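# Lift one staple stick out and set it down clear

## Task

Remove a single stick of staples from the staple box and place it on the table with its legs pointing down, far enough from both the box's tray and its sleeve.

## Robot and tools

Robot: two arms, left_arm and right_arm, each with a two-finger gripper and a wrist camera. Cameras: cam_high (overhead, behind the arms), cam_left_wrist and cam_right_wrist, all 504x504 pixels. A camera stand is fixed to the floor behind the robot.

Frame: every pose, velocity, target and offset uses the scene frame. Its origin sits at table-top height, halfway between the nominal arm bases; +z points up, +x points out over the table, and left_arm is on the +y side (arm names do not match image left/right). Calibrated bases: left_arm at (-0.014, +0.239, 0) m, quat_wxyz (+1.000, 0, 0, +0.028); right_arm at (+0.003, -0.360, 0) m, quat_wxyz (+1.000, 0, 0, -0.012). Gripper axes: fingers point along its own +z, and they open and close along its own y. end_effector_position is the spot between the pads, roughly 1 cm back from the tips. Reported positions and orientations may be off by a few cm, more at long reach.

The 14-number row (used by execute_actions and move): one flat list covering both arms, always all 14 values in [-1, 1]. Order: dx, dy, dz, rx, ry, rz, opening for left_arm, then the same seven for right_arm. dx..rz are an offset, not a pose: they count from that arm's Hand target as it stood when the action or move began, along scene axes, with rotation about the Hand target position. Scale: 1.0 = 0.6 m for dx, dy, dz and 180 degrees for rotation; rx, ry, rz form one rotation vector. Translations longer than 1.0 in total get shortened along their direction. opening is absolute, not an offset: +1 fully open (0.094 m), -1 closed. To keep an arm still send six zeros; to keep its gripper as is, resend its current opening (0 is a real command, half-open). Each step the controller limits commanded rotation to within 40 degrees of the measured one.

execute_actions(actions, cameras): actions is a list of actions; each action is up to 15 rows, one per 1/30 s step; a short action repeats its final row to fill 15 steps. Every row in an action counts from the action's start pose, not from the previous row, and the next action starts from the updated Hand target, so repeating an offset moves further. An empty list returns state and images. cameras: list of names, ["all"], or []; an unknown name voids the call.

move(target, speed, blend, opening_speed, grip_force, blocking, cameras): straight-line motion toward target, either one 14-number row or a list of up to 15 rows, all offsets from the same starting Hand targets. speed in m/s, 0.002 to 2.9, default 0.25 (rotation up to twice that in rad/s); one value or one per target. blend in m rounds corners of a list; 0 stops at each point. opening_speed: rate of the opening on the -1..+1 scale per second, at least 0.2; use it to close gently. grip_force: newtons per pad, 10 to 50, one value or one per arm; it persists; lower forces close slowly. blocking=false returns after about 0.5 s while the move continues. Paths do not avoid obstacles or the other arm; faster moves overshoot and hit harder. Total length is capped at 10 s. Avoid paths near an arm's own base. The result adds a move: line: done, off_target, moving, held, fault, with limits such as paced (pose clipped) or held (steps withheld). done means at rest within 10 mm and 2 degrees; neither done nor off_target tells you about contact.

wait(seconds 0 to 10, cameras): lets time pass holding commands. stop(cameras): brakes a running move. zoom_image(camera, region [x0, y0, x1, y1] pixels, max 504 each side): enlarges part of the latest image of cam_high, cam_left_wrist or cam_right_wrist. finished_scene(scene): integer scene number; ends the scene permanently, so call it only once the stick rests correctly on its own, and call nothing after it in that reply.

Reading results: Hand target is the last commanded pose after clipping; the gripper often rests a few cm short, especially with weight or friction, and that is not proof of contact. Resending zeros re-requests the target; if still short, add the gap as an offset. grip_measured uses the opening scale; empty it can read about 2.5 mm wide; on a hard part under full squeeze it reads up to about 0.064 below the part width. Squeeze rises about 1 N per 0.001 below first touch, then jumps to the force limit around 20 N. To release, command well above grip_measured. Joint torques include arm weight and sensor offsets; joints 1 to 3 wrap at ±28 N m. Joint velocities may be summarized as within noise. Only execute_actions results list per-step positions.

Joint ranges (rad): waist -2.618 to 3.054, shoulder 0 to 3.142, elbow 0 to 3.142 (straight 2.901), wrist pitch and yaw -1.571 to 1.571, wrist roll -2.094 to 2.094.

Avoid: dropping the stick or releasing it while moving, slamming or pressing hard into the table, box or fixtures, any contact between the two arms or their cameras (never close one gripper on the other's fingers), strain on wrist camera cables, and anything leaving the table. A blocked arm keeps pushing until commanded back past its gripper. Loose objects may be nudged by outside disturbances. Motors heat when holding loads, stretched out or pushing; MOTOR HOT appears at 75 °C, the arm folds and idles at 90 °C, and collapses at 100 °C.

Each tool is called after "Emit:" in YAML: its name, and indented under it one key for each argument.

## Session

Emit:
execute_actions:
  actions: []

Scene clock: 0.00 s.
left_arm: end_effector_position=(+0.3680, +0.3211, +0.1135) grip_measured=+1.000 end_effector_quat_wxyz=(+0.588, -0.142, +0.792, +0.082) | right_arm: end_effector_position=(+0.3875, -0.4261, +0.0878) grip_measured=+1.000 end_effector_quat_wxyz=(+0.564, +0.131, +0.808, -0.106)
Joint positions: left_arm=[0.07 1.461 0.348 0.808 -0.182 -0.095 0.094] | right_arm=[-0.02 1.561 0.351 0.847 0.284 0.081 0.094]
Joint velocities: within noise
Joint torques (N m): no reading
Motor temperatures (°C): left_arm=[23 25 30 27 23 23 24] | right_arm=[24 24 35 26 24 23 24]
Heat: left arm: 30 °C; right arm: 35 °C.
Hand target: left_arm +0.3712, +0.3218, +0.1232; +0.600, -0.142, +0.783, +0.082 | right_arm +0.3897, -0.4266, +0.0935; +0.570, +0.132, +0.804, -0.106
Tool commands: left_gripper/opening=+1.0 right_gripper/opening=+1.0

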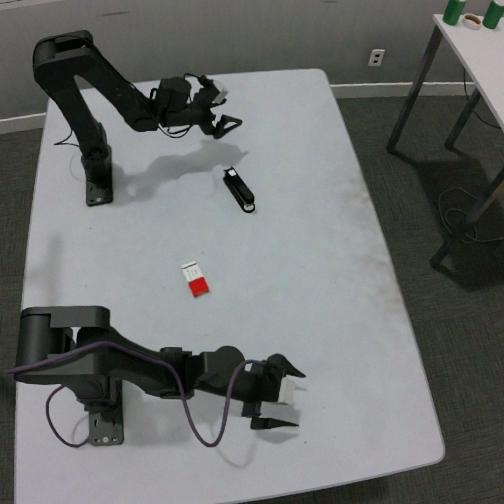

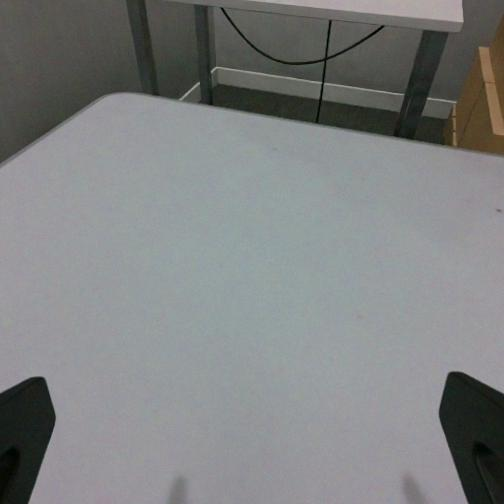

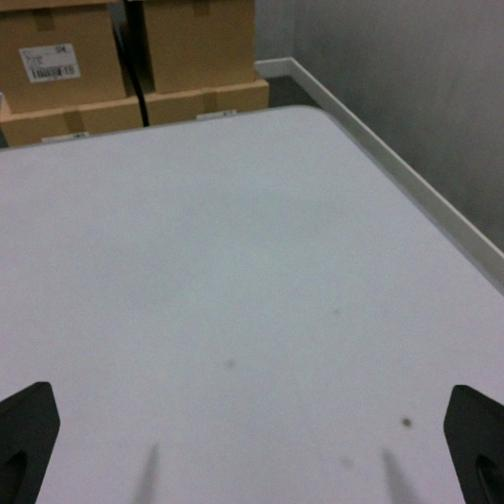

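Emit:
zoom_image:
  camera: "cam_high"
  region: [160, 240, 240, 320]

Emit:
zoom_image:
  camera: "cam_high"
  region: [200, 150, 280, 230]

Scaled by 6.300 from the camera's 504x504 image, which has a finer 720x720 frame.

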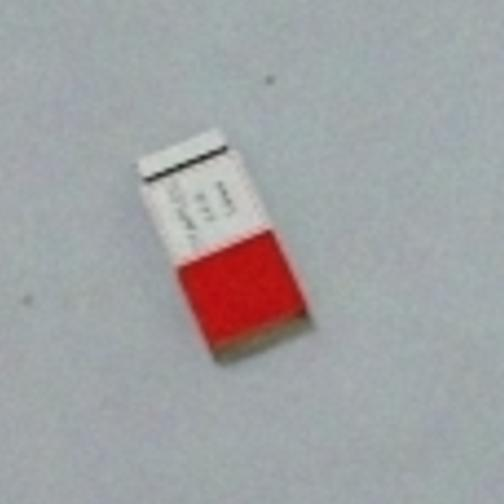

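Scaled by 6.300 from the camera's 504x504 image, which has a finer 720x720 frame.

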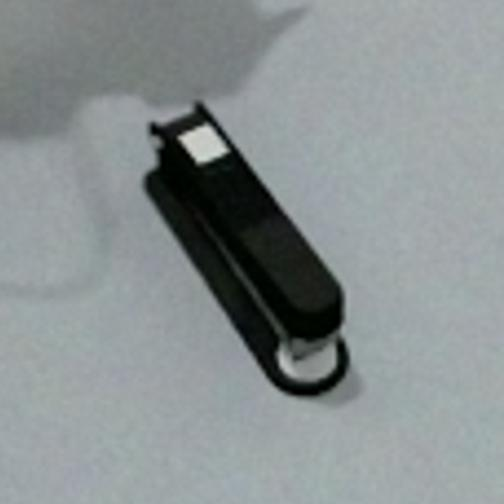

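Emit:
move:
  target: [-0.2853, -0.4697, 0.1613, 0.0787, 0.2790, -0.3366, 1.0, 0, 0, 0, 0, 0, 0, 1.0]
  speed: 0.25
  cameras: ["all"]

Scene clock: 7.73 s.
left_arm: end_effector_position=(+0.1990, +0.0458, +0.2102) grip_measured=+1.000 end_effector_quat_wxyz=(+0.193, +0.373, +0.905, -0.073) | right_arm: end_effector_position=(+0.3875, -0.4260, +0.0878) grip_measured=+1.000 end_effector_quat_wxyz=(+0.564, +0.131, +0.809, -0.106)
Joint positions: left_arm=[-0.79 1.279 1.312 -1.189 0.008 0.047 0.094] | right_arm=[-0.02 1.561 0.351 0.847 0.284 0.081 0.094]
Joint torques (N m): left_arm=[-0.42 -2.74 7.8 0.84 0.12 -0.03] | right_arm=[0.02 -6.26 5.33 2.04 0.1 0.02]
Heat: left arm: 31 °C; right arm: 35 °C.
Hand target: left_arm +0.2001, +0.0399, +0.2199; +0.199, +0.373, +0.902, -0.082 | right_arm +0.3897, -0.4266, +0.0935; +0.570, +0.132, +0.804, -0.106
Off the commanded pose: left_arm 0.011 m, 1 deg | right_arm 0.006 m, 1 deg.
move: off_target (left_arm)

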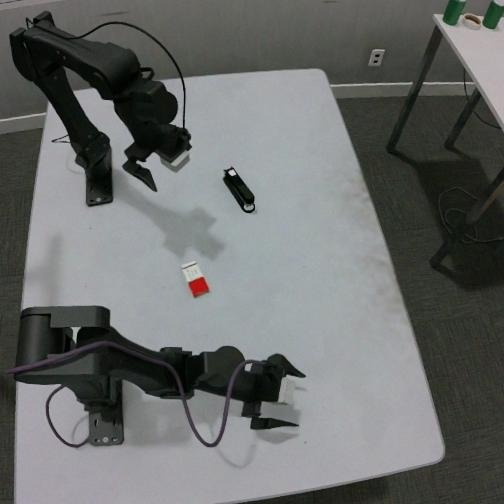

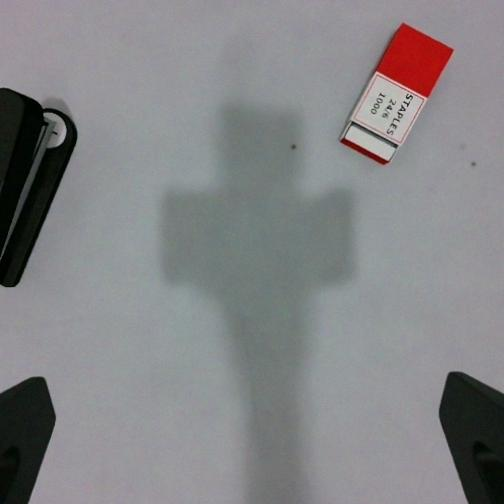

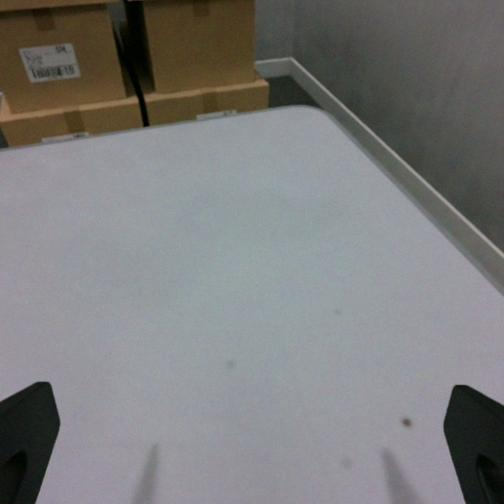

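Emit:
zoom_image:
  camera: "cam_left_wrist"
  region: [320, 10, 480, 170]

Scaled by 3.150 from the camera's 504x504 image, which has a finer 720x720 frame.

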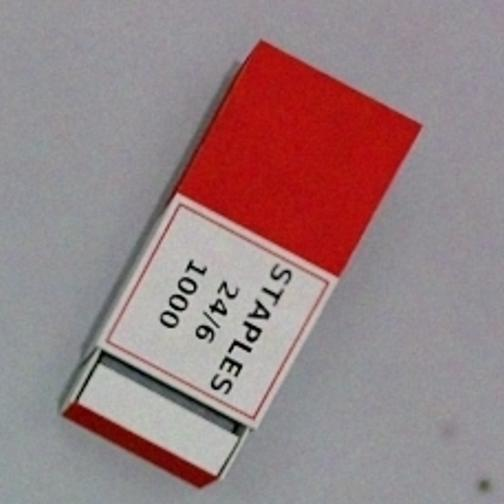

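Emit:
move:
  target: [0.0467, -0.255, -0.0667, -0.0054, -0.0033, -0.140, 1.0, 0, 0, 0, 0, 0, 0, 1.0]
  speed: 0.25
  cameras: ["all"]

Scene clock: 15.57 s.
left_arm: end_effector_position=(+0.2243, -0.1013, +0.1701) grip_measured=+1.000 end_effector_quat_wxyz=(+0.168, +0.556, +0.805, -0.117) | right_arm: end_effector_position=(+0.3875, -0.4260, +0.0878) grip_measured=+1.000 end_effector_quat_wxyz=(+0.564, +0.131, +0.809, -0.106)
Joint positions: left_arm=[-0.965 1.753 1.599 -1.022 0.12 0.276 0.094] | right_arm=[-0.02 1.561 0.351 0.847 0.284 0.081 0.094]
Joint torques (N m): left_arm=[-0.21 -6.31 7.91 0.99 0.24 0.11] | right_arm=[0.02 -6.26 5.35 2.04 0.1 0.03]
Heat: left arm: 33 °C; right arm: 35 °C.
Hand target: left_arm +0.2281, -0.1131, +0.1800; +0.185, +0.560, +0.797, -0.130 | right_arm +0.3897, -0.4266, +0.0935; +0.570, +0.132, +0.804, -0.106
Off the commanded pose: left_arm 0.016 m, 3 deg | right_arm 0.006 m, 1 deg.
move: off_target (left_arm)

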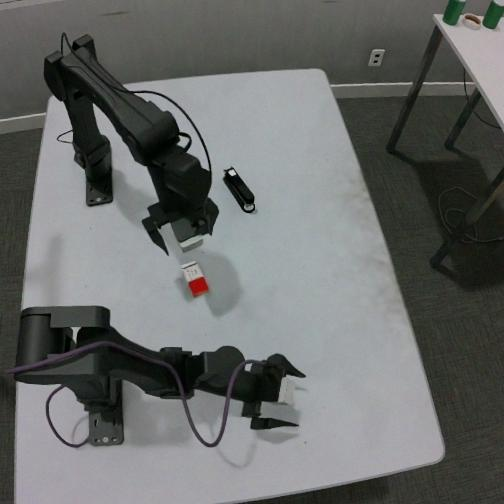

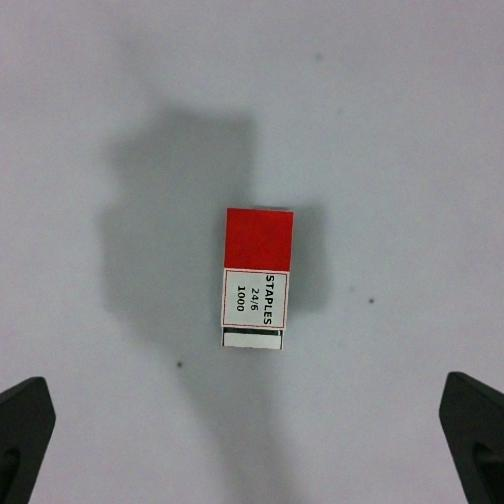

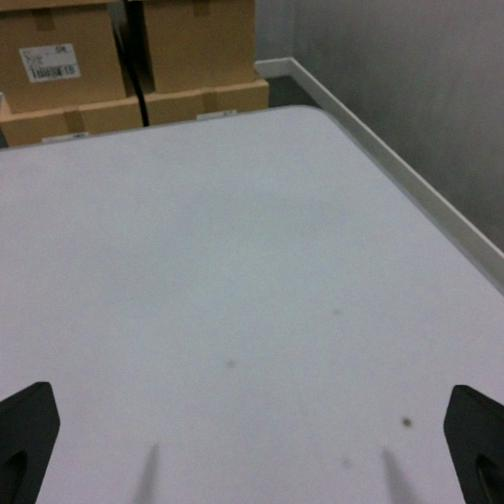

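Emit:
zoom_image:
  camera: "cam_left_wrist"
  region: [190, 190, 330, 370]

Scaled by 2.800 from the camera's 504x504 image, which has a finer 720x720 frame.

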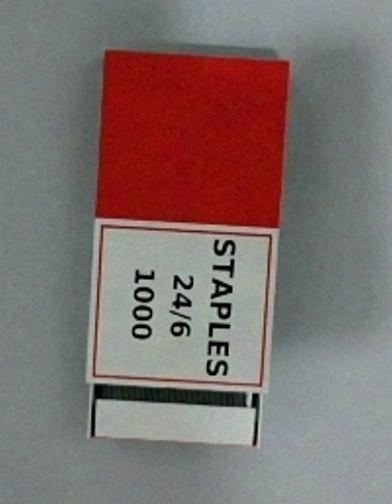

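Emit:
move:
  target: [-0.033, 0.085, -0.125, 0, 0, 0, 1.0, 0, 0, 0, 0, 0, 0, 1.0]
  speed: 0.2
  cameras: ["cam_left_wrist"]

Emit:
zoom_image:
  camera: "cam_left_wrist"
  region: [150, 150, 360, 360]

Scene clock: 17.90 s.
left_arm: end_effector_position=(+0.2071, -0.0594, +0.0940) grip_measured=+1.000 end_effector_quat_wxyz=(+0.164, +0.560, +0.803, -0.117) | right_arm: end_effector_position=(+0.3875, -0.4260, +0.0878) grip_measured=+1.000 end_effector_quat_wxyz=(+0.564, +0.131, +0.809, -0.106)
Joint positions: left_arm=[-0.923 1.619 1.149 -0.72 0.141 0.324 0.094] | right_arm=[-0.02 1.561 0.351 0.847 0.284 0.081 0.094]
Joint torques (N m): left_arm=[0.51 -8.65 4.36 1.01 0.25 0.09] | right_arm=[0.06 -6.24 5.31 2.04 0.1 0.02]
Heat: left arm: 33 °C; right arm: 35 °C.
Hand target: left_arm +0.2082, -0.0620, +0.1050; +0.185, +0.560, +0.797, -0.130 | right_arm +0.3897, -0.4266, +0.0935; +0.570, +0.132, +0.804, -0.106
Off the commanded pose: left_arm 0.011 m, 3 deg | right_arm 0.006 m, 1 deg.
move: off_target (left_arm)
Images, in order (width x height): cam_left_wrist 504x504.

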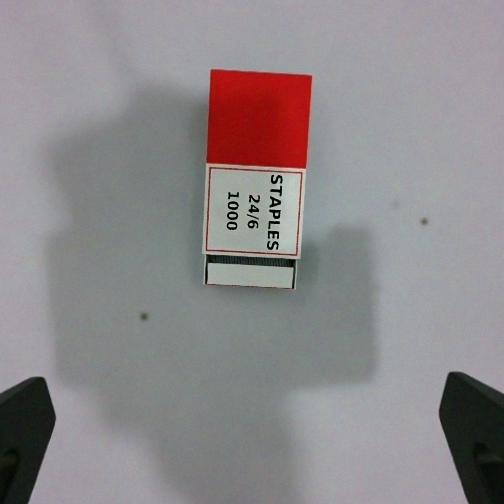

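Scaled by 2.400 from the camera's 504x504 image, which has a finer 720x720 frame.

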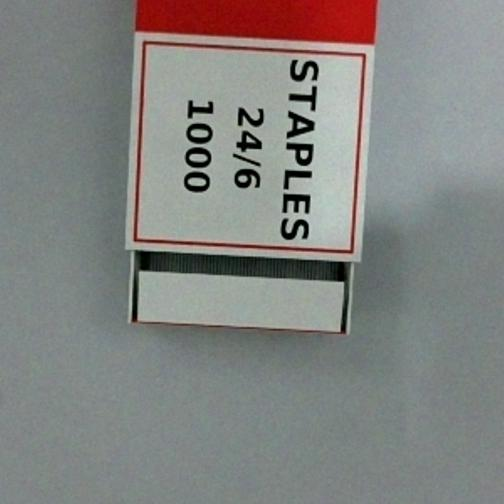

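Emit:
execute_actions:
  actions: []
  cameras: ["cam_high", "cam_left_wrist"]

Emit:
zoom_image:
  camera: "cam_high"
  region: [130, 180, 240, 290]

Emit:
zoom_image:
  camera: "cam_high"
  region: [220, 340, 320, 440]

Scene clock: 19.17 s.
left_arm: end_effector_position=(+0.2072, -0.0595, +0.0941) grip_measured=+1.000 end_effector_quat_wxyz=(+0.164, +0.560, +0.803, -0.117) | right_arm: end_effector_position=(+0.3875, -0.4260, +0.0878) grip_measured=+1.000 end_effector_quat_wxyz=(+0.564, +0.131, +0.809, -0.106)
Joint positions: left_arm=[-0.923 1.619 1.149 -0.719 0.141 0.324 0.094] | right_arm=[-0.02 1.561 0.351 0.847 0.284 0.081 0.094]
Joint velocities: within noise
Joint torques (N m): left_arm=[0.36 -8.57 4.26 1.07 0.28 0.07] | right_arm=[0.05 -6.28 5.31 2.04 0.1 0.03]
Motor temperatures (°C): left_arm=[23 25 33 28 23 23 24] | right_arm=[24 25 35 30 24 23 24]
Heat: left arm: 33 °C; right arm: 35 °C.
Hand target: left_arm +0.2082, -0.0620, +0.1050; +0.185, +0.560, +0.797, -0.130 | right_arm +0.3897, -0.4266, +0.0935; +0.570, +0.132, +0.804, -0.106
Tool commands: left_gripper/opening=+1.0 right_gripper/opening=+1.0
Off the commanded pose: left_arm 0.011 m, 3 deg | right_arm 0.006 m, 1 deg.
Images, in order (width x height): cam_high 504x504, cam_left_wrist 504x504.

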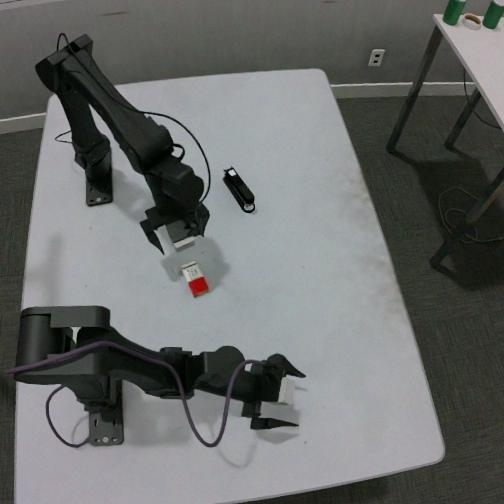

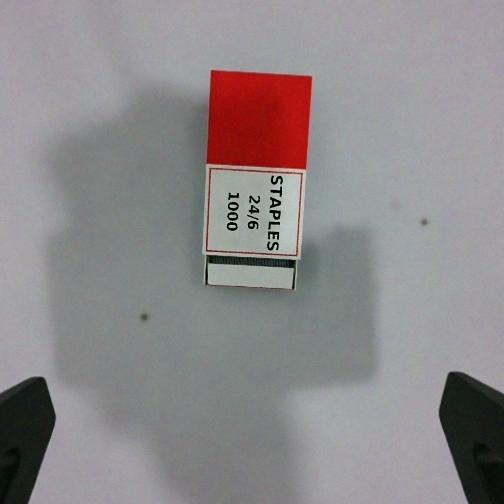

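Scaled by 4.582 from the camera's 504x504 image, which has a finer 720x720 frame.

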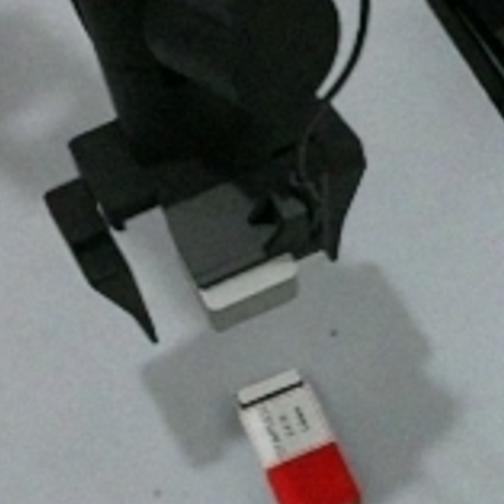

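Scaled by 5.040 from the camera's 504x504 image, which has a finer 720x720 frame.

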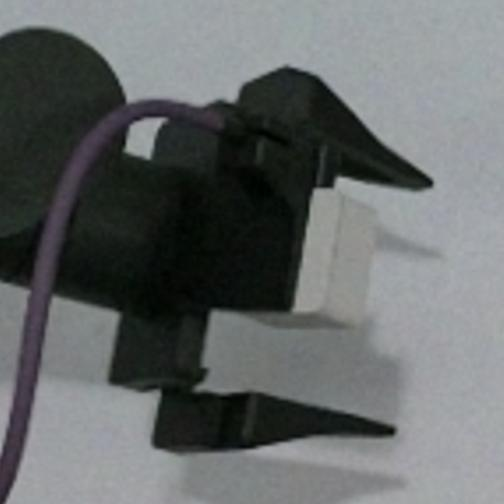

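Emit:
move:
  target: [-0.03, 0.103, -0.085, -0.2298, -0.0836, 0, 1.0, 0, 0, 0, 0, 0, 0, 1.0]
  speed: 0.2
  cameras: ["cam_left_wrist"]

Emit:
zoom_image:
  camera: "cam_left_wrist"
  region: [150, 150, 360, 360]

Scene clock: 23.43 s.
left_arm: end_effector_position=(+0.1925, -0.0011, +0.0539) grip_measured=+1.000 end_effector_quat_wxyz=(+0.470, +0.472, +0.672, -0.323) | right_arm: end_effector_position=(+0.3875, -0.4260, +0.0878) grip_measured=+1.000 end_effector_quat_wxyz=(+0.564, +0.131, +0.809, -0.106)
Joint positions: left_arm=[-0.567 1.545 0.11 0.979 0.651 0.298 0.094] | right_arm=[-0.02 1.561 0.351 0.847 0.284 0.081 0.094]
Joint torques (N m): left_arm=[0.61 -2.36 2.52 1.87 0.4 -0.02] | right_arm=[0.05 -6.27 5.33 2.04 0.1 0.03]
Heat: left arm: 32 °C; right arm: 35 °C.
Hand target: left_arm +0.1903, -0.0003, +0.0540; +0.470, +0.471, +0.670, -0.329 | right_arm +0.3897, -0.4266, +0.0935; +0.570, +0.132, +0.804, -0.106
Off the commanded pose: left_arm 0.002 m, 1 deg | right_arm 0.006 m, 1 deg.
move: done
Images, in order (width x height): cam_left_wrist 504x504.

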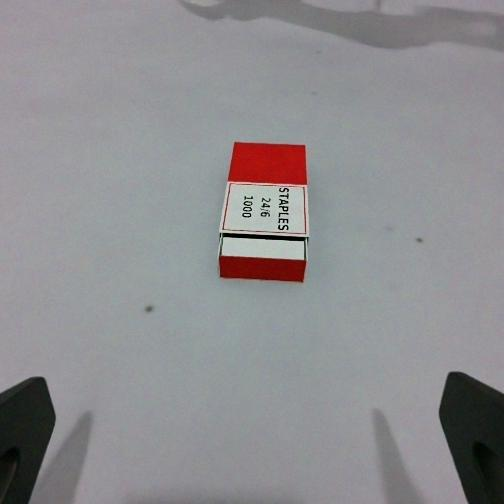

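Scaled by 2.400 from the camera's 504x504 image, which has a finer 720x720 frame.

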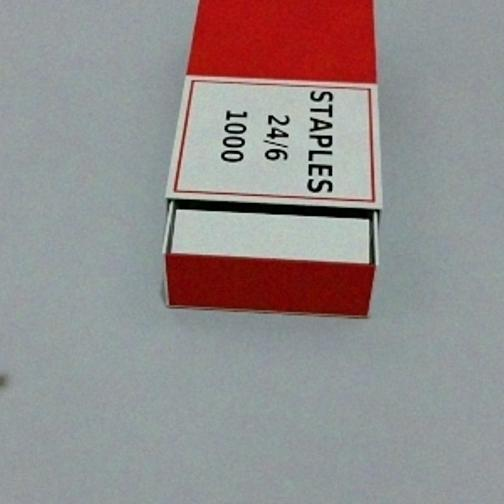

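Emit:
move:
  target: [0.0528, -0.1595, 0.035, 0.2318, 0.0778, -0.0149, 1.0, 0, 0, 0, 0, 0, 0, 1.0]
  speed: 0.2
  cameras: ["cam_left_wrist"]

Scene clock: 28.07 s.
left_arm: end_effector_position=(+0.2175, -0.0887, +0.0692) grip_measured=+1.000 end_effector_quat_wxyz=(+0.175, +0.580, +0.784, -0.134) | right_arm: end_effector_position=(+0.3875, -0.4260, +0.0878) grip_measured=+1.000 end_effector_quat_wxyz=(+0.564, +0.131, +0.809, -0.106)
Joint positions: left_arm=[-0.936 1.733 1.159 -0.584 0.172 0.357 0.094] | right_arm=[-0.02 1.561 0.351 0.847 0.284 0.081 0.094]
Joint torques (N m): left_arm=[-0.43 -5.64 7.61 0.85 0.05 -0.01] | right_arm=[0.05 -6.26 5.33 2.05 0.1 0.03]
Heat: left arm: 32 °C; right arm: 35 °C.
Hand target: left_arm +0.2219, -0.0960, +0.0749; +0.181, +0.580, +0.783, -0.134 | right_arm +0.3897, -0.4266, +0.0935; +0.570, +0.132, +0.804, -0.106
Off the commanded pose: left_arm 0.010 m, 1 deg | right_arm 0.006 m, 1 deg.
move: done
Images, in order (width x height): cam_left_wrist 504x504.

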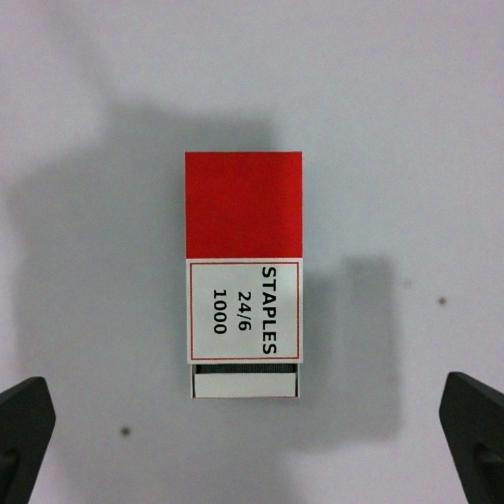

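Emit:
move:
  target: [-0.0027, 0.0202, -0.057, 0, 0, 0, 0.4, 0, 0, 0, 0, 0, 0, 1.0]
  speed: 0.1
  cameras: ["cam_left_wrist"]

Scene clock: 30.67 s.
left_arm: end_effector_position=(+0.2176, -0.0833, +0.0449) grip_measured=+0.402 end_effector_quat_wxyz=(+0.178, +0.580, +0.784, -0.133) | right_arm: end_effector_position=(+0.3875, -0.4260, +0.0878) grip_measured=+1.000 end_effector_quat_wxyz=(+0.564, +0.131, +0.809, -0.106)
Joint positions: left_arm=[-0.927 1.75 1.073 -0.477 0.171 0.365 0.066] | right_arm=[-0.02 1.561 0.351 0.847 0.284 0.081 0.094]
Joint torques (N m): left_arm=[0.54 -5.83 4.41 1.18 0.17 0.09] | right_arm=[0.05 -6.24 5.33 2.04 0.1 0.02]
Heat: left arm: 32 °C; right arm: 35 °C.
Hand target: left_arm +0.2204, -0.0838, +0.0407; +0.181, +0.579, +0.783, -0.134 | right_arm +0.3897, -0.4266, +0.0935; +0.570, +0.132, +0.804, -0.106
Off the commanded pose: left_arm 0.005 m, 0 deg | right_arm 0.006 m, 1 deg.
move: done
Images, in order (width x height): cam_left_wrist 504x504.

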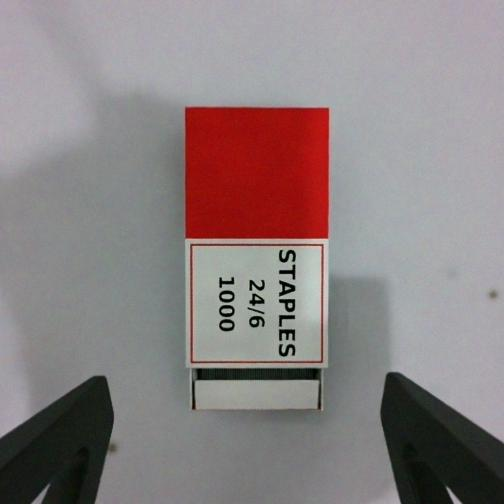

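Emit:
move:
  target: [-0.0077, 0.0115, -0.0448, 0, 0, 0, 0.4, 0, 0, 0, 0, 0, 0, 1.0]
  speed: 0.05
  cameras: ["cam_left_wrist", "cam_high"]

Scene clock: 32.63 s.
left_arm: end_effector_position=(+0.2134, -0.0782, +0.0201) grip_measured=+0.402 end_effector_quat_wxyz=(+0.181, +0.581, +0.782, -0.133) | right_arm: end_effector_position=(+0.3875, -0.4260, +0.0878) grip_measured=+1.000 end_effector_quat_wxyz=(+0.564, +0.131, +0.809, -0.106)
Joint positions: left_arm=[-0.927 1.77 0.984 -0.362 0.171 0.368 0.066] | right_arm=[-0.02 1.561 0.351 0.847 0.284 0.081 0.094]
Joint torques (N m): left_arm=[0.72 -5.53 3.92 1.21 0.12 0.09] | right_arm=[0.03 -6.28 5.31 2.05 0.1 0.02]
Heat: left arm: 32 °C; right arm: 35 °C.
Hand target: left_arm +0.2158, -0.0769, +0.0138; +0.181, +0.579, +0.783, -0.134 | right_arm +0.3897, -0.4266, +0.0935; +0.570, +0.132, +0.804, -0.106
Off the commanded pose: left_arm 0.007 m, 0 deg | right_arm 0.006 m, 1 deg.
move: done
Images, in order (width x height): cam_high 504x504, cam_left_wrist 504x504.

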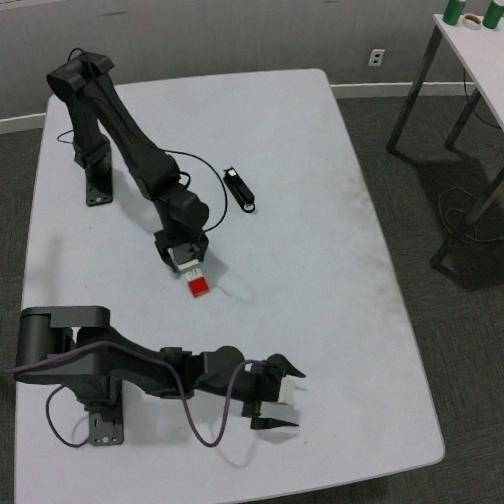

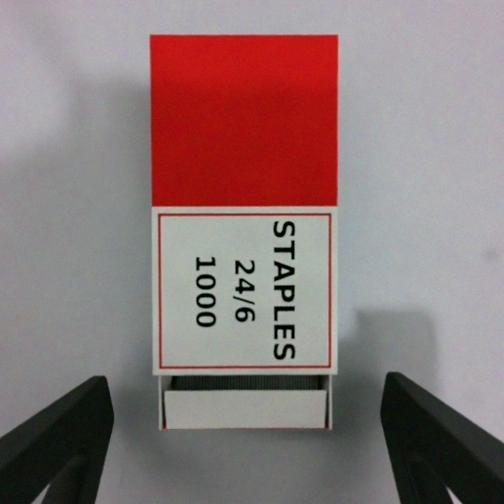

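Emit:
move:
  target: [0, 0, -0.0085, 0, 0, 0, 0.4, 0, 0, 0, 0, 0, 0, 1.0]
  speed: 0.03
  cameras: ["cam_left_wrist"]

Scene clock: 33.83 s.
left_arm: end_effector_position=(+0.2152, -0.0804, +0.0192) grip_measured=+0.402 end_effector_quat_wxyz=(+0.189, +0.581, +0.780, -0.135) | right_arm: end_effector_position=(+0.3875, -0.4260, +0.0878) grip_measured=+1.000 end_effector_quat_wxyz=(+0.564, +0.131, +0.809, -0.106)
Joint positions: left_arm=[-0.927 1.773 0.976 -0.336 0.171 0.369 0.066] | right_arm=[-0.02 1.561 0.351 0.847 0.284 0.081 0.094]
Joint torques (N m): left_arm=[0.76 -5.05 3.62 1.13 0.16 0.07] | right_arm=[0.05 -6.24 5.31 2.05 0.09 0.03]
Heat: left arm: 32 °C; right arm: 35 °C.
Hand target: left_arm +0.2158, -0.0769, +0.0088; +0.182, +0.580, +0.783, -0.134 | right_arm +0.3897, -0.4266, +0.0935; +0.570, +0.132, +0.804, -0.106
Off the commanded pose: left_arm 0.011 m, 1 deg | right_arm 0.006 m, 1 deg.
move: off_target (left_arm)
Images, in order (width x height): cam_left_wrist 504x504.

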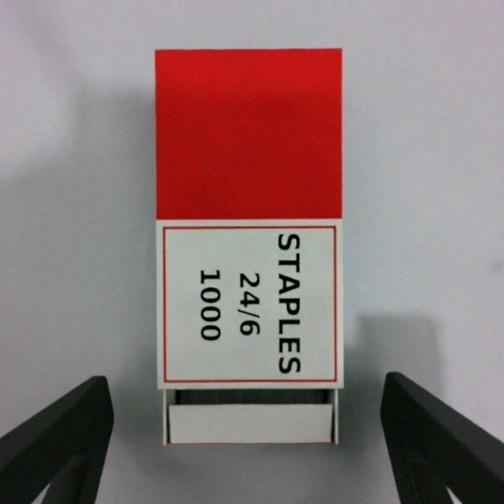

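Emit:
move:
  target: [0.003, -0.006, 0.0083, 0, 0, 0, 0.4, 0, 0, 0, 0, 0, 0, 1.0]
  speed: 0.03
  cameras: ["cam_left_wrist"]

Scene clock: 35.27 s.
left_arm: end_effector_position=(+0.2151, -0.0803, +0.0189) grip_measured=+0.402 end_effector_quat_wxyz=(+0.188, +0.581, +0.780, -0.135) | right_arm: end_effector_position=(+0.3875, -0.4260, +0.0878) grip_measured=+1.000 end_effector_quat_wxyz=(+0.564, +0.131, +0.809, -0.106)
Joint positions: left_arm=[-0.927 1.774 0.976 -0.336 0.171 0.369 0.066] | right_arm=[-0.02 1.561 0.351 0.847 0.284 0.081 0.094]
Joint torques (N m): left_arm=[0.44 -4.98 5.53 0.9 0.14 0.03] | right_arm=[0.03 -6.27 5.31 2.04 0.1 0.02]
Heat: left arm: 32 °C; right arm: 35 °C.
Hand target: left_arm +0.2176, -0.0805, +0.0138; +0.182, +0.580, +0.783, -0.134 | right_arm +0.3897, -0.4266, +0.0935; +0.570, +0.132, +0.804, -0.106
Off the commanded pose: left_arm 0.006 m, 1 deg | right_arm 0.006 m, 1 deg.
move: done
Images, in order (width x height): cam_left_wrist 504x504.

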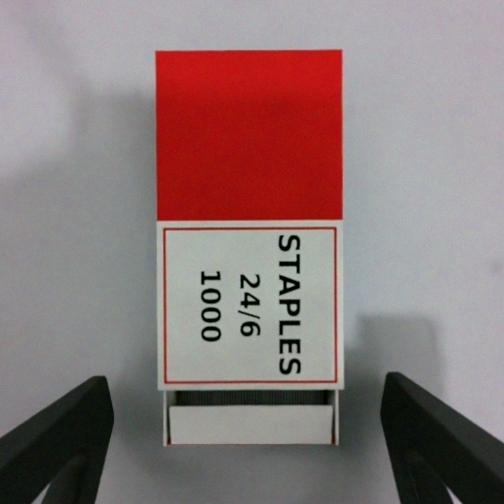

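Emit:
move:
  target: [0.002, -0.005, 0.012, 0, 0, 0, 0.4, 0, 0, 0, 0, 0, 0, 1.0]
  speed: 0.03
  cameras: ["cam_left_wrist"]

Scene clock: 36.37 s.
left_arm: end_effector_position=(+0.2140, -0.0790, +0.0194) grip_measured=+0.402 end_effector_quat_wxyz=(+0.182, +0.581, +0.782, -0.133) | right_arm: end_effector_position=(+0.3875, -0.4260, +0.0878) grip_measured=+1.000 end_effector_quat_wxyz=(+0.564, +0.131, +0.809, -0.106)
Joint positions: left_arm=[-0.927 1.774 0.985 -0.357 0.171 0.369 0.066] | right_arm=[-0.02 1.561 0.351 0.847 0.284 0.081 0.094]
Joint torques (N m): left_arm=[0.2 -5.24 6.99 0.83 0.1 0.01] | right_arm=[0.03 -6.24 5.33 2.04 0.1 0.02]
Heat: left arm: 32 °C; right arm: 35 °C.
Hand target: left_arm +0.2188, -0.0835, +0.0210; +0.182, +0.580, +0.783, -0.134 | right_arm +0.3897, -0.4266, +0.0935; +0.570, +0.132, +0.804, -0.106
Off the commanded pose: left_arm 0.007 m, 0 deg | right_arm 0.006 m, 1 deg.
move: done
Images, in order (width x height): cam_left_wrist 504x504.

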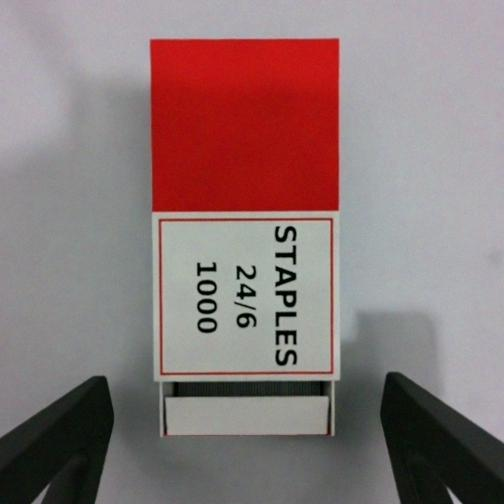

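Emit:
move:
  target: [0.003, -0.01, 0.003, 0, 0, 0, 0.4, 0, 0, 0, 0, 0, 0, 1.0]
  speed: 0.03
  cameras: ["cam_left_wrist"]

Scene clock: 44.80 s.
left_arm: end_effector_position=(+0.2171, -0.0827, +0.0196) grip_measured=+0.402 end_effector_quat_wxyz=(+0.179, +0.580, +0.783, -0.133) | right_arm: end_effector_position=(+0.3875, -0.4260, +0.0878) grip_measured=+1.000 end_effector_quat_wxyz=(+0.564, +0.131, +0.809, -0.106)
Joint positions: left_arm=[-0.927 1.793 1.012 -0.371 0.171 0.367 0.066] | right_arm=[-0.02 1.561 0.351 0.847 0.284 0.081 0.094]
Joint torques (N m): left_arm=[-0.35 -5.71 7.02 0.75 0.09 -0.06] | right_arm=[0.05 -6.26 5.31 2.03 0.09 0.03]
Heat: left arm: 32 °C; right arm: 35 °C.
Hand target: left_arm +0.2206, -0.0896, +0.0229; +0.182, +0.580, +0.783, -0.134 | right_arm +0.3897, -0.4266, +0.0935; +0.570, +0.132, +0.804, -0.106
Off the commanded pose: left_arm 0.008 m, 0 deg | right_arm 0.006 m, 1 deg.
move: done
Images, in order (width x height): cam_left_wrist 504x504.

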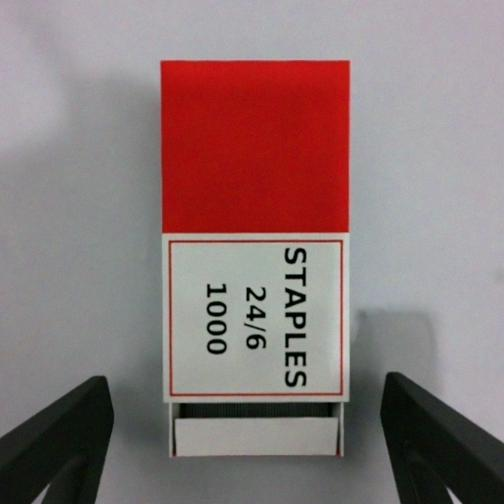

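Emit:
move:
  target: [0, 0, 0, 0, 0, 0, -0.3, 0, 0, 0, 0, 0, 0, 1.0]
  grip_force: [15, 50]
  opening_speed: 0.4
  cameras: ["cam_left_wrist"]

Scene clock: 48.37 s.
left_arm: end_effector_position=(+0.2169, -0.0824, +0.0195) grip_measured=-0.206 end_effector_quat_wxyz=(+0.179, +0.580, +0.783, -0.133) | right_arm: end_effector_position=(+0.3875, -0.4260, +0.0878) grip_measured=+1.000 end_effector_quat_wxyz=(+0.564, +0.131, +0.809, -0.106)
Joint positions: left_arm=[-0.927 1.793 1.012 -0.373 0.171 0.366 0.037] | right_arm=[-0.02 1.561 0.351 0.847 0.284 0.081 0.094]
Joint torques (N m): left_arm=[-0.42 -5.71 7.06 0.79 0.1 -0.03] | right_arm=[0.03 -6.26 5.33 2.04 0.1 0.03]
Heat: left arm: 32 °C; right arm: 35 °C.
Hand target: left_arm +0.2206, -0.0895, +0.0228; +0.182, +0.580, +0.783, -0.134 | right_arm +0.3897, -0.4266, +0.0935; +0.570, +0.132, +0.804, -0.106
Off the commanded pose: left_arm 0.009 m, 0 deg | right_arm 0.006 m, 1 deg.
grip_force (N): 15, 50
move: done
Images, in order (width x height): cam_left_wrist 504x504.

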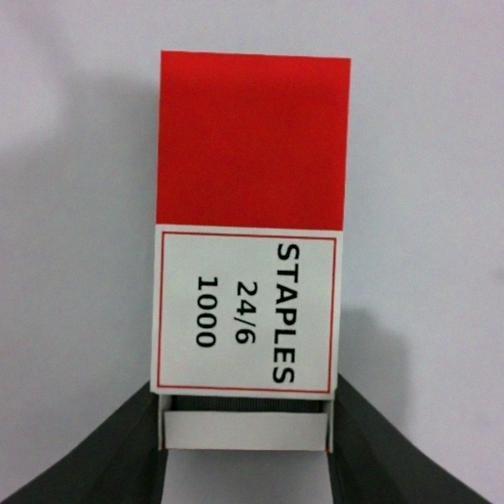

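Emit:
move:
  target: [-0.0176, 0.0643, 0.0, 0, 0, 0, -0.3, 0, 0, 0, 0, 0, 0, 1.0]
  speed: 0.04
  cameras: ["cam_left_wrist", "cam_high"]

Scene clock: 50.27 s.
left_arm: end_effector_position=(+0.2129, -0.0556, +0.0186) grip_measured=-0.207 end_effector_quat_wxyz=(+0.180, +0.580, +0.784, -0.130) | right_arm: end_effector_position=(+0.3875, -0.4260, +0.0878) grip_measured=+1.000 end_effector_quat_wxyz=(+0.564, +0.131, +0.809, -0.106)
Joint positions: left_arm=[-0.883 1.716 0.914 -0.357 0.184 0.407 0.037] | right_arm=[-0.02 1.561 0.351 0.847 0.284 0.081 0.094]
Joint torques (N m): left_arm=[0.57 -8.43 3.44 0.81 0.22 0.07] | right_arm=[0.03 -6.26 5.33 2.05 0.09 0.02]
Heat: left arm: 32 °C; right arm: 35 °C.
Hand target: left_arm +0.2099, -0.0509, +0.0227; +0.181, +0.580, +0.783, -0.134 | right_arm +0.3897, -0.4266, +0.0935; +0.570, +0.132, +0.804, -0.106
Off the commanded pose: left_arm 0.007 m, 0 deg | right_arm 0.006 m, 1 deg.
grip_force (N): 15, 50
move: done
Images, in order (width x height): cam_high 504x504, cam_left_wrist 504x504.

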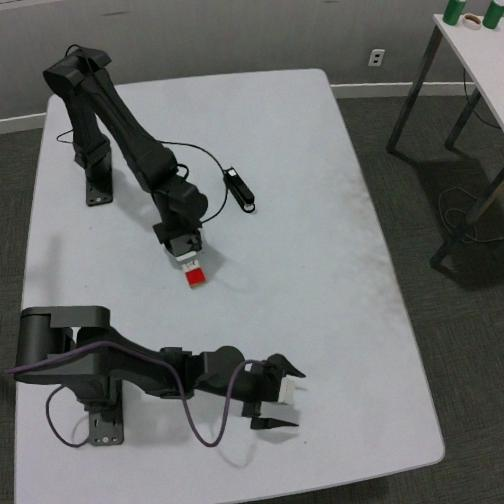

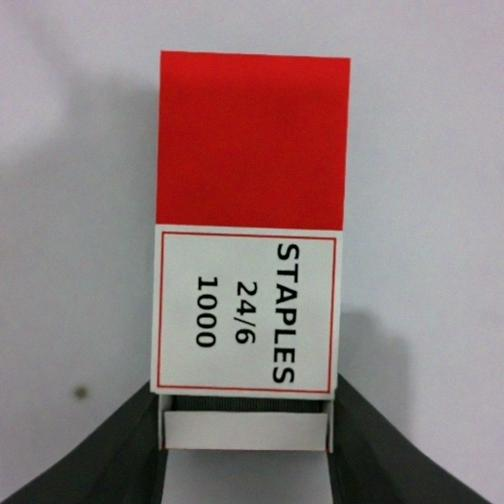

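Emit:
move:
  target: [0.0617, 0.0593, 0.0, 0, 0, -0.085, -0.3, 0, 0, 0, 0, 0, 0, 1.0]
  speed: 0.06
  cameras: ["cam_left_wrist", "cam_high"]

Scene clock: 61.70 s.
left_arm: end_effector_position=(+0.2427, -0.0100, +0.0185) grip_measured=-0.207 end_effector_quat_wxyz=(+0.159, +0.678, +0.702, -0.147) | right_arm: end_effector_position=(+0.3875, -0.4260, +0.0878) grip_measured=+1.000 end_effector_quat_wxyz=(+0.564, +0.131, +0.809, -0.106)
Joint positions: left_arm=[-0.659 1.761 0.987 -0.519 0.34 0.885 0.037] | right_arm=[-0.02 1.561 0.351 0.847 0.284 0.081 0.094]
Joint torques (N m): left_arm=[0.51 -5.35 6.91 0.46 0.47 0.09] | right_arm=[0.02 -6.27 5.33 2.04 0.09 0.03]
Heat: left arm: 31 °C; right arm: 35 °C.
Hand target: left_arm +0.2470, -0.0153, +0.0228; +0.162, +0.679, +0.699, -0.157 | right_arm +0.3897, -0.4266, +0.0935; +0.570, +0.132, +0.804, -0.106
Off the commanded pose: left_arm 0.008 m, 1 deg | right_arm 0.006 m, 1 deg.
grip_force (N): 15, 50
move: done
Images, in order (width x height): cam_high 504x504, cam_left_wrist 504x504.

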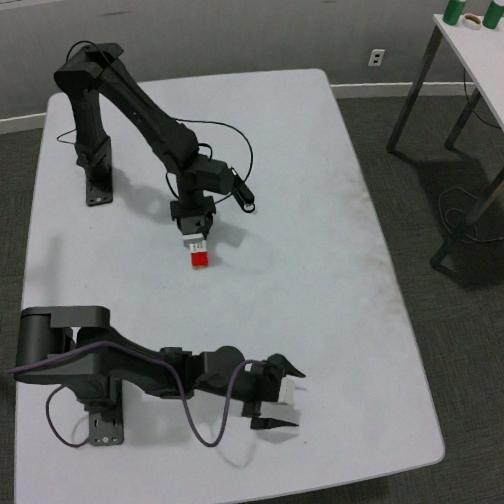

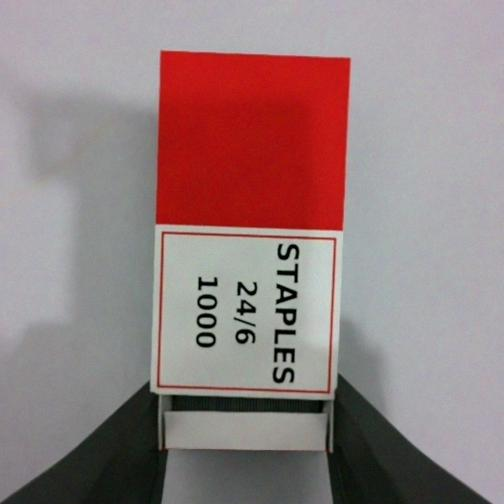

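Emit:
zoom_image:
  camera: "cam_high"
  region: [140, 140, 290, 290]

Scaled by 3.360 from the camera's 504x504 image, which has a finer 720x720 frame.

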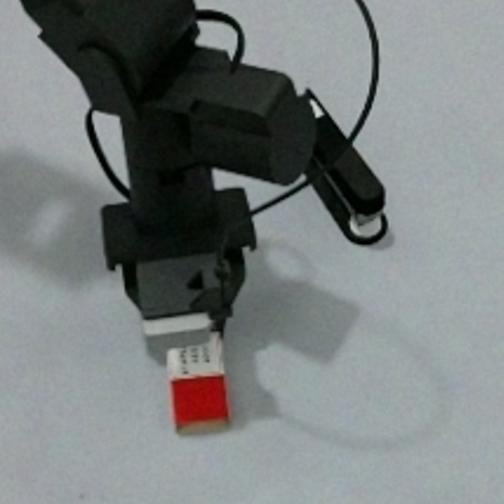

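Emit:
move:
  target: [-0.06, -0.05, 0.0, 0, 0, 0, -0.3, 0, 0, 0, 0, 0, 0, 1.0]
  speed: 0.06
  cameras: ["cam_left_wrist"]

Scene clock: 64.43 s.
left_arm: end_effector_position=(+0.2141, -0.0453, +0.0184) grip_measured=-0.207 end_effector_quat_wxyz=(+0.155, +0.679, +0.700, -0.157) | right_arm: end_effector_position=(+0.3875, -0.4260, +0.0878) grip_measured=+1.000 end_effector_quat_wxyz=(+0.564, +0.131, +0.809, -0.106)
Joint positions: left_arm=[-0.796 1.761 0.98 -0.477 0.321 0.749 0.037] | right_arm=[-0.02 1.561 0.351 0.847 0.284 0.081 0.094]
Joint torques (N m): left_arm=[-0.69 -8.35 3.32 0.77 0.11 -0.05] | right_arm=[0.03 -6.24 5.31 2.04 0.1 0.03]
Heat: left arm: 32 °C; right arm: 35 °C.
Hand target: left_arm +0.2111, -0.0453, +0.0228; +0.162, +0.679, +0.699, -0.157 | right_arm +0.3897, -0.4266, +0.0935; +0.570, +0.132, +0.804, -0.106
Off the commanded pose: left_arm 0.005 m, 1 deg | right_arm 0.006 m, 1 deg.
grip_force (N): 15, 50
move: done
Images, in order (width x height): cam_left_wrist 504x504.

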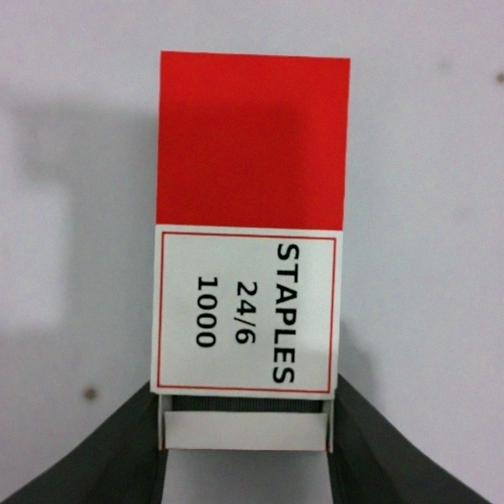

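Emit:
move:
  target:
    - [0, 0, 0, 0, 0, 0, 0.1, 0, 0, 0, 0, 0, 0, 1.0]
    - [0.0, 0.0083, 0.002, -0.161, -0.0068, -0.009, 0.1, 0, 0, 0, 0, 0, 0, 1.0]
  speed: 0.1
  cameras: ["cam_left_wrist", "cam_high"]

Scene clock: 69.07 s.
left_arm: end_effector_position=(+0.2141, -0.0407, +0.0263) grip_measured=+0.098 end_effector_quat_wxyz=(+0.333, +0.632, +0.628, -0.310) | right_arm: end_effector_position=(+0.3875, -0.4260, +0.0878) grip_measured=+1.000 end_effector_quat_wxyz=(+0.564, +0.131, +0.809, -0.106)
Joint positions: left_arm=[-0.598 1.704 0.598 0.18 0.748 0.774 0.052] | right_arm=[-0.02 1.561 0.351 0.847 0.284 0.081 0.094]
Joint torques (N m): left_arm=[0.55 -4.27 3.22 1.33 0.64 0.02] | right_arm=[0.03 -6.27 5.31 2.04 0.09 0.02]
Heat: left arm: 31 °C; right arm: 35 °C.
Hand target: left_arm +0.2110, -0.0404, +0.0240; +0.332, +0.628, +0.626, -0.322 | right_arm +0.3897, -0.4266, +0.0935; +0.570, +0.132, +0.804, -0.106
Off the commanded pose: left_arm 0.004 m, 1 deg | right_arm 0.006 m, 1 deg.
grip_force (N): 15, 50
move: done
Images, in order (width x height): cam_high 504x504, cam_left_wrist 504x504.

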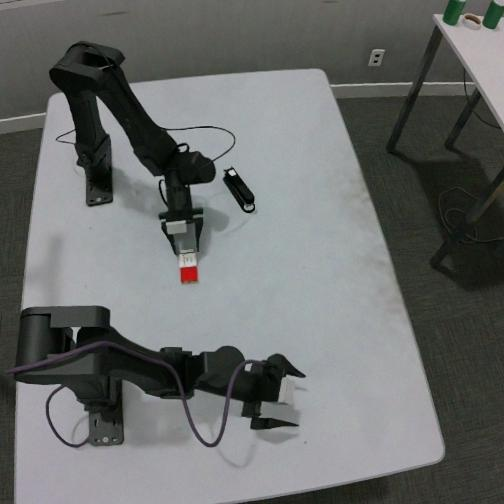

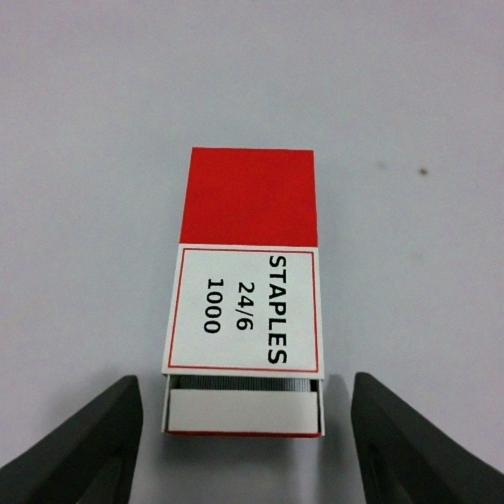

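Emit:
move:
  target: [0.0, 0.0, -0.014, 0, 0, -0.006, 0.1, 0, 0, 0, 0, 0, 0, 1.0]
  speed: 0.04
  cameras: ["cam_left_wrist"]

Scene clock: 70.43 s.
left_arm: end_effector_position=(+0.2132, -0.0418, +0.0196) grip_measured=+0.098 end_effector_quat_wxyz=(+0.332, +0.635, +0.621, -0.318) | right_arm: end_effector_position=(+0.3875, -0.4260, +0.0878) grip_measured=+1.000 end_effector_quat_wxyz=(+0.564, +0.131, +0.809, -0.106)
Joint positions: left_arm=[-0.593 1.743 0.598 0.209 0.771 0.79 0.052] | right_arm=[-0.02 1.561 0.351 0.847 0.284 0.081 0.094]
Joint torques (N m): left_arm=[0.53 -4.29 3.43 1.25 0.58 0.11] | right_arm=[0.05 -6.24 5.31 2.04 0.09 0.03]
Heat: left arm: 31 °C; right arm: 35 °C.
Hand target: left_arm +0.2109, -0.0404, +0.0157; +0.329, +0.634, +0.620, -0.325 | right_arm +0.3897, -0.4266, +0.0935; +0.570, +0.132, +0.804, -0.106
Off the commanded pose: left_arm 0.005 m, 1 deg | right_arm 0.006 m, 1 deg.
grip_force (N): 15, 50
move: done
Images, in order (width x height): cam_left_wrist 504x504.

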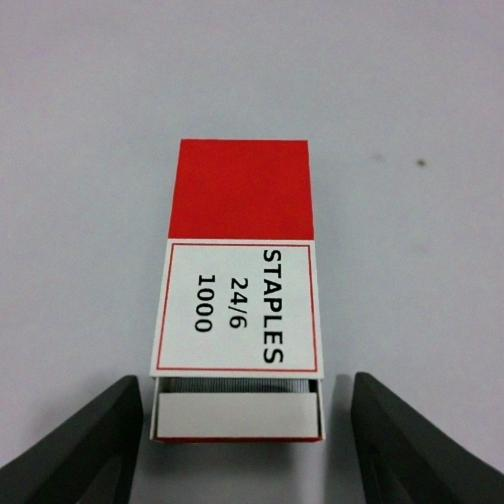

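Emit:
move:
  target: [0.004, 0.0, 0, 0, 0, 0, -0.3, 0, 0, 0, 0, 0, 0, 1.0]
  speed: 0.04
  opening_speed: 0.3
  cameras: ["cam_left_wrist"]

Scene clock: 72.87 s.
left_arm: end_effector_position=(+0.2147, -0.0412, +0.0191) grip_measured=-0.210 end_effector_quat_wxyz=(+0.334, +0.635, +0.619, -0.318) | right_arm: end_effector_position=(+0.3875, -0.4260, +0.0878) grip_measured=+1.000 end_effector_quat_wxyz=(+0.564, +0.131, +0.809, -0.106)
Joint positions: left_arm=[-0.588 1.748 0.598 0.216 0.775 0.796 0.037] | right_arm=[-0.02 1.561 0.351 0.847 0.284 0.081 0.094]
Joint torques (N m): left_arm=[0.47 -4.29 3.97 1.1 0.57 0.08] | right_arm=[0.05 -6.26 5.31 2.04 0.1 0.02]
Heat: left arm: 31 °C; right arm: 35 °C.
Hand target: left_arm +0.2133, -0.0404, +0.0156; +0.329, +0.634, +0.620, -0.325 | right_arm +0.3897, -0.4266, +0.0935; +0.570, +0.132, +0.804, -0.106
Off the commanded pose: left_arm 0.004 m, 1 deg | right_arm 0.006 m, 1 deg.
grip_force (N): 15, 50
move: done
Images, in order (width x height): cam_left_wrist 504x504.

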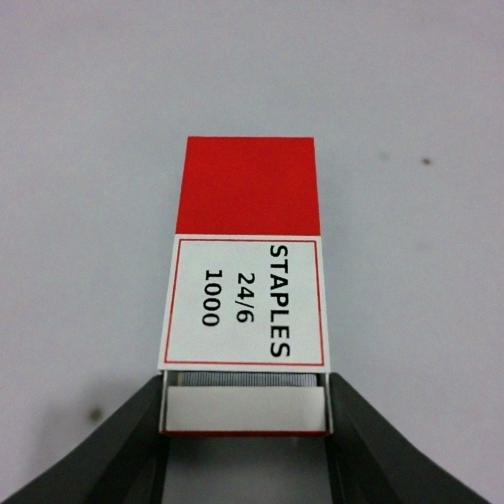

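Emit:
move:
  target: [0, 0, 0, 0, 0, 0, -0.3, -0.2895, 0.411, 0.0442, -0.16125, 0.24009, 0.57012, 0.3]
  speed: 0.25
  cameras: ["all"]

Scene clock: 78.37 s.
left_arm: end_effector_position=(+0.2147, -0.0412, +0.0191) grip_measured=-0.210 end_effector_quat_wxyz=(+0.334, +0.635, +0.619, -0.318) | right_arm: end_effector_position=(+0.2153, -0.1861, +0.1136) grip_measured=+0.302 end_effector_quat_wxyz=(-0.154, +0.683, -0.698, -0.151)
Joint positions: left_arm=[-0.588 1.748 0.598 0.216 0.775 0.796 0.037] | right_arm=[0.453 1.375 1.01 -1.006 -0.388 -1.08 0.061]
Joint torques (N m): left_arm=[0.54 -4.16 3.97 1.11 0.58 0.05] | right_arm=[0.72 -4.16 7.99 0.71 -0.46 -0.08]
Heat: left arm: 31 °C; right arm: 35 °C.
Hand target: left_arm +0.2133, -0.0404, +0.0156; +0.329, +0.634, +0.620, -0.325 | right_arm +0.2161, -0.1800, +0.1200; -0.159, +0.689, -0.689, -0.159
Off the commanded pose: left_arm 0.004 m, 1 deg | right_arm 0.009 m, 2 deg.
grip_force (N): 15, 50
move: done

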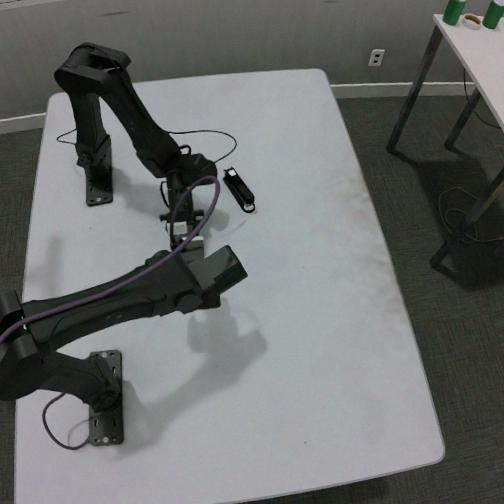

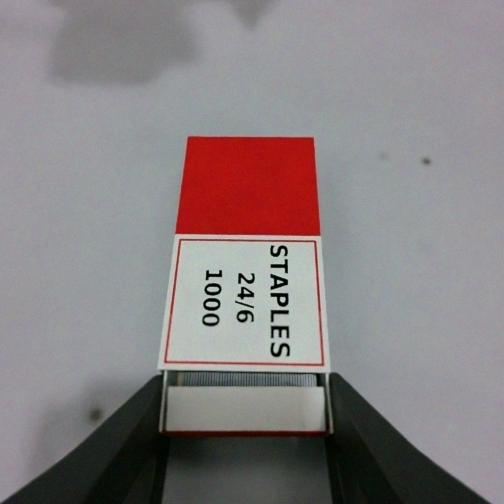

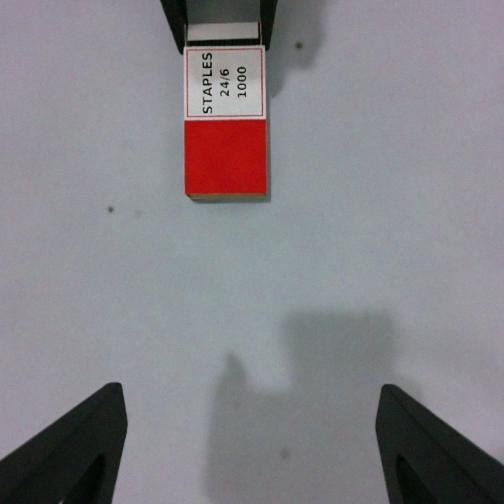

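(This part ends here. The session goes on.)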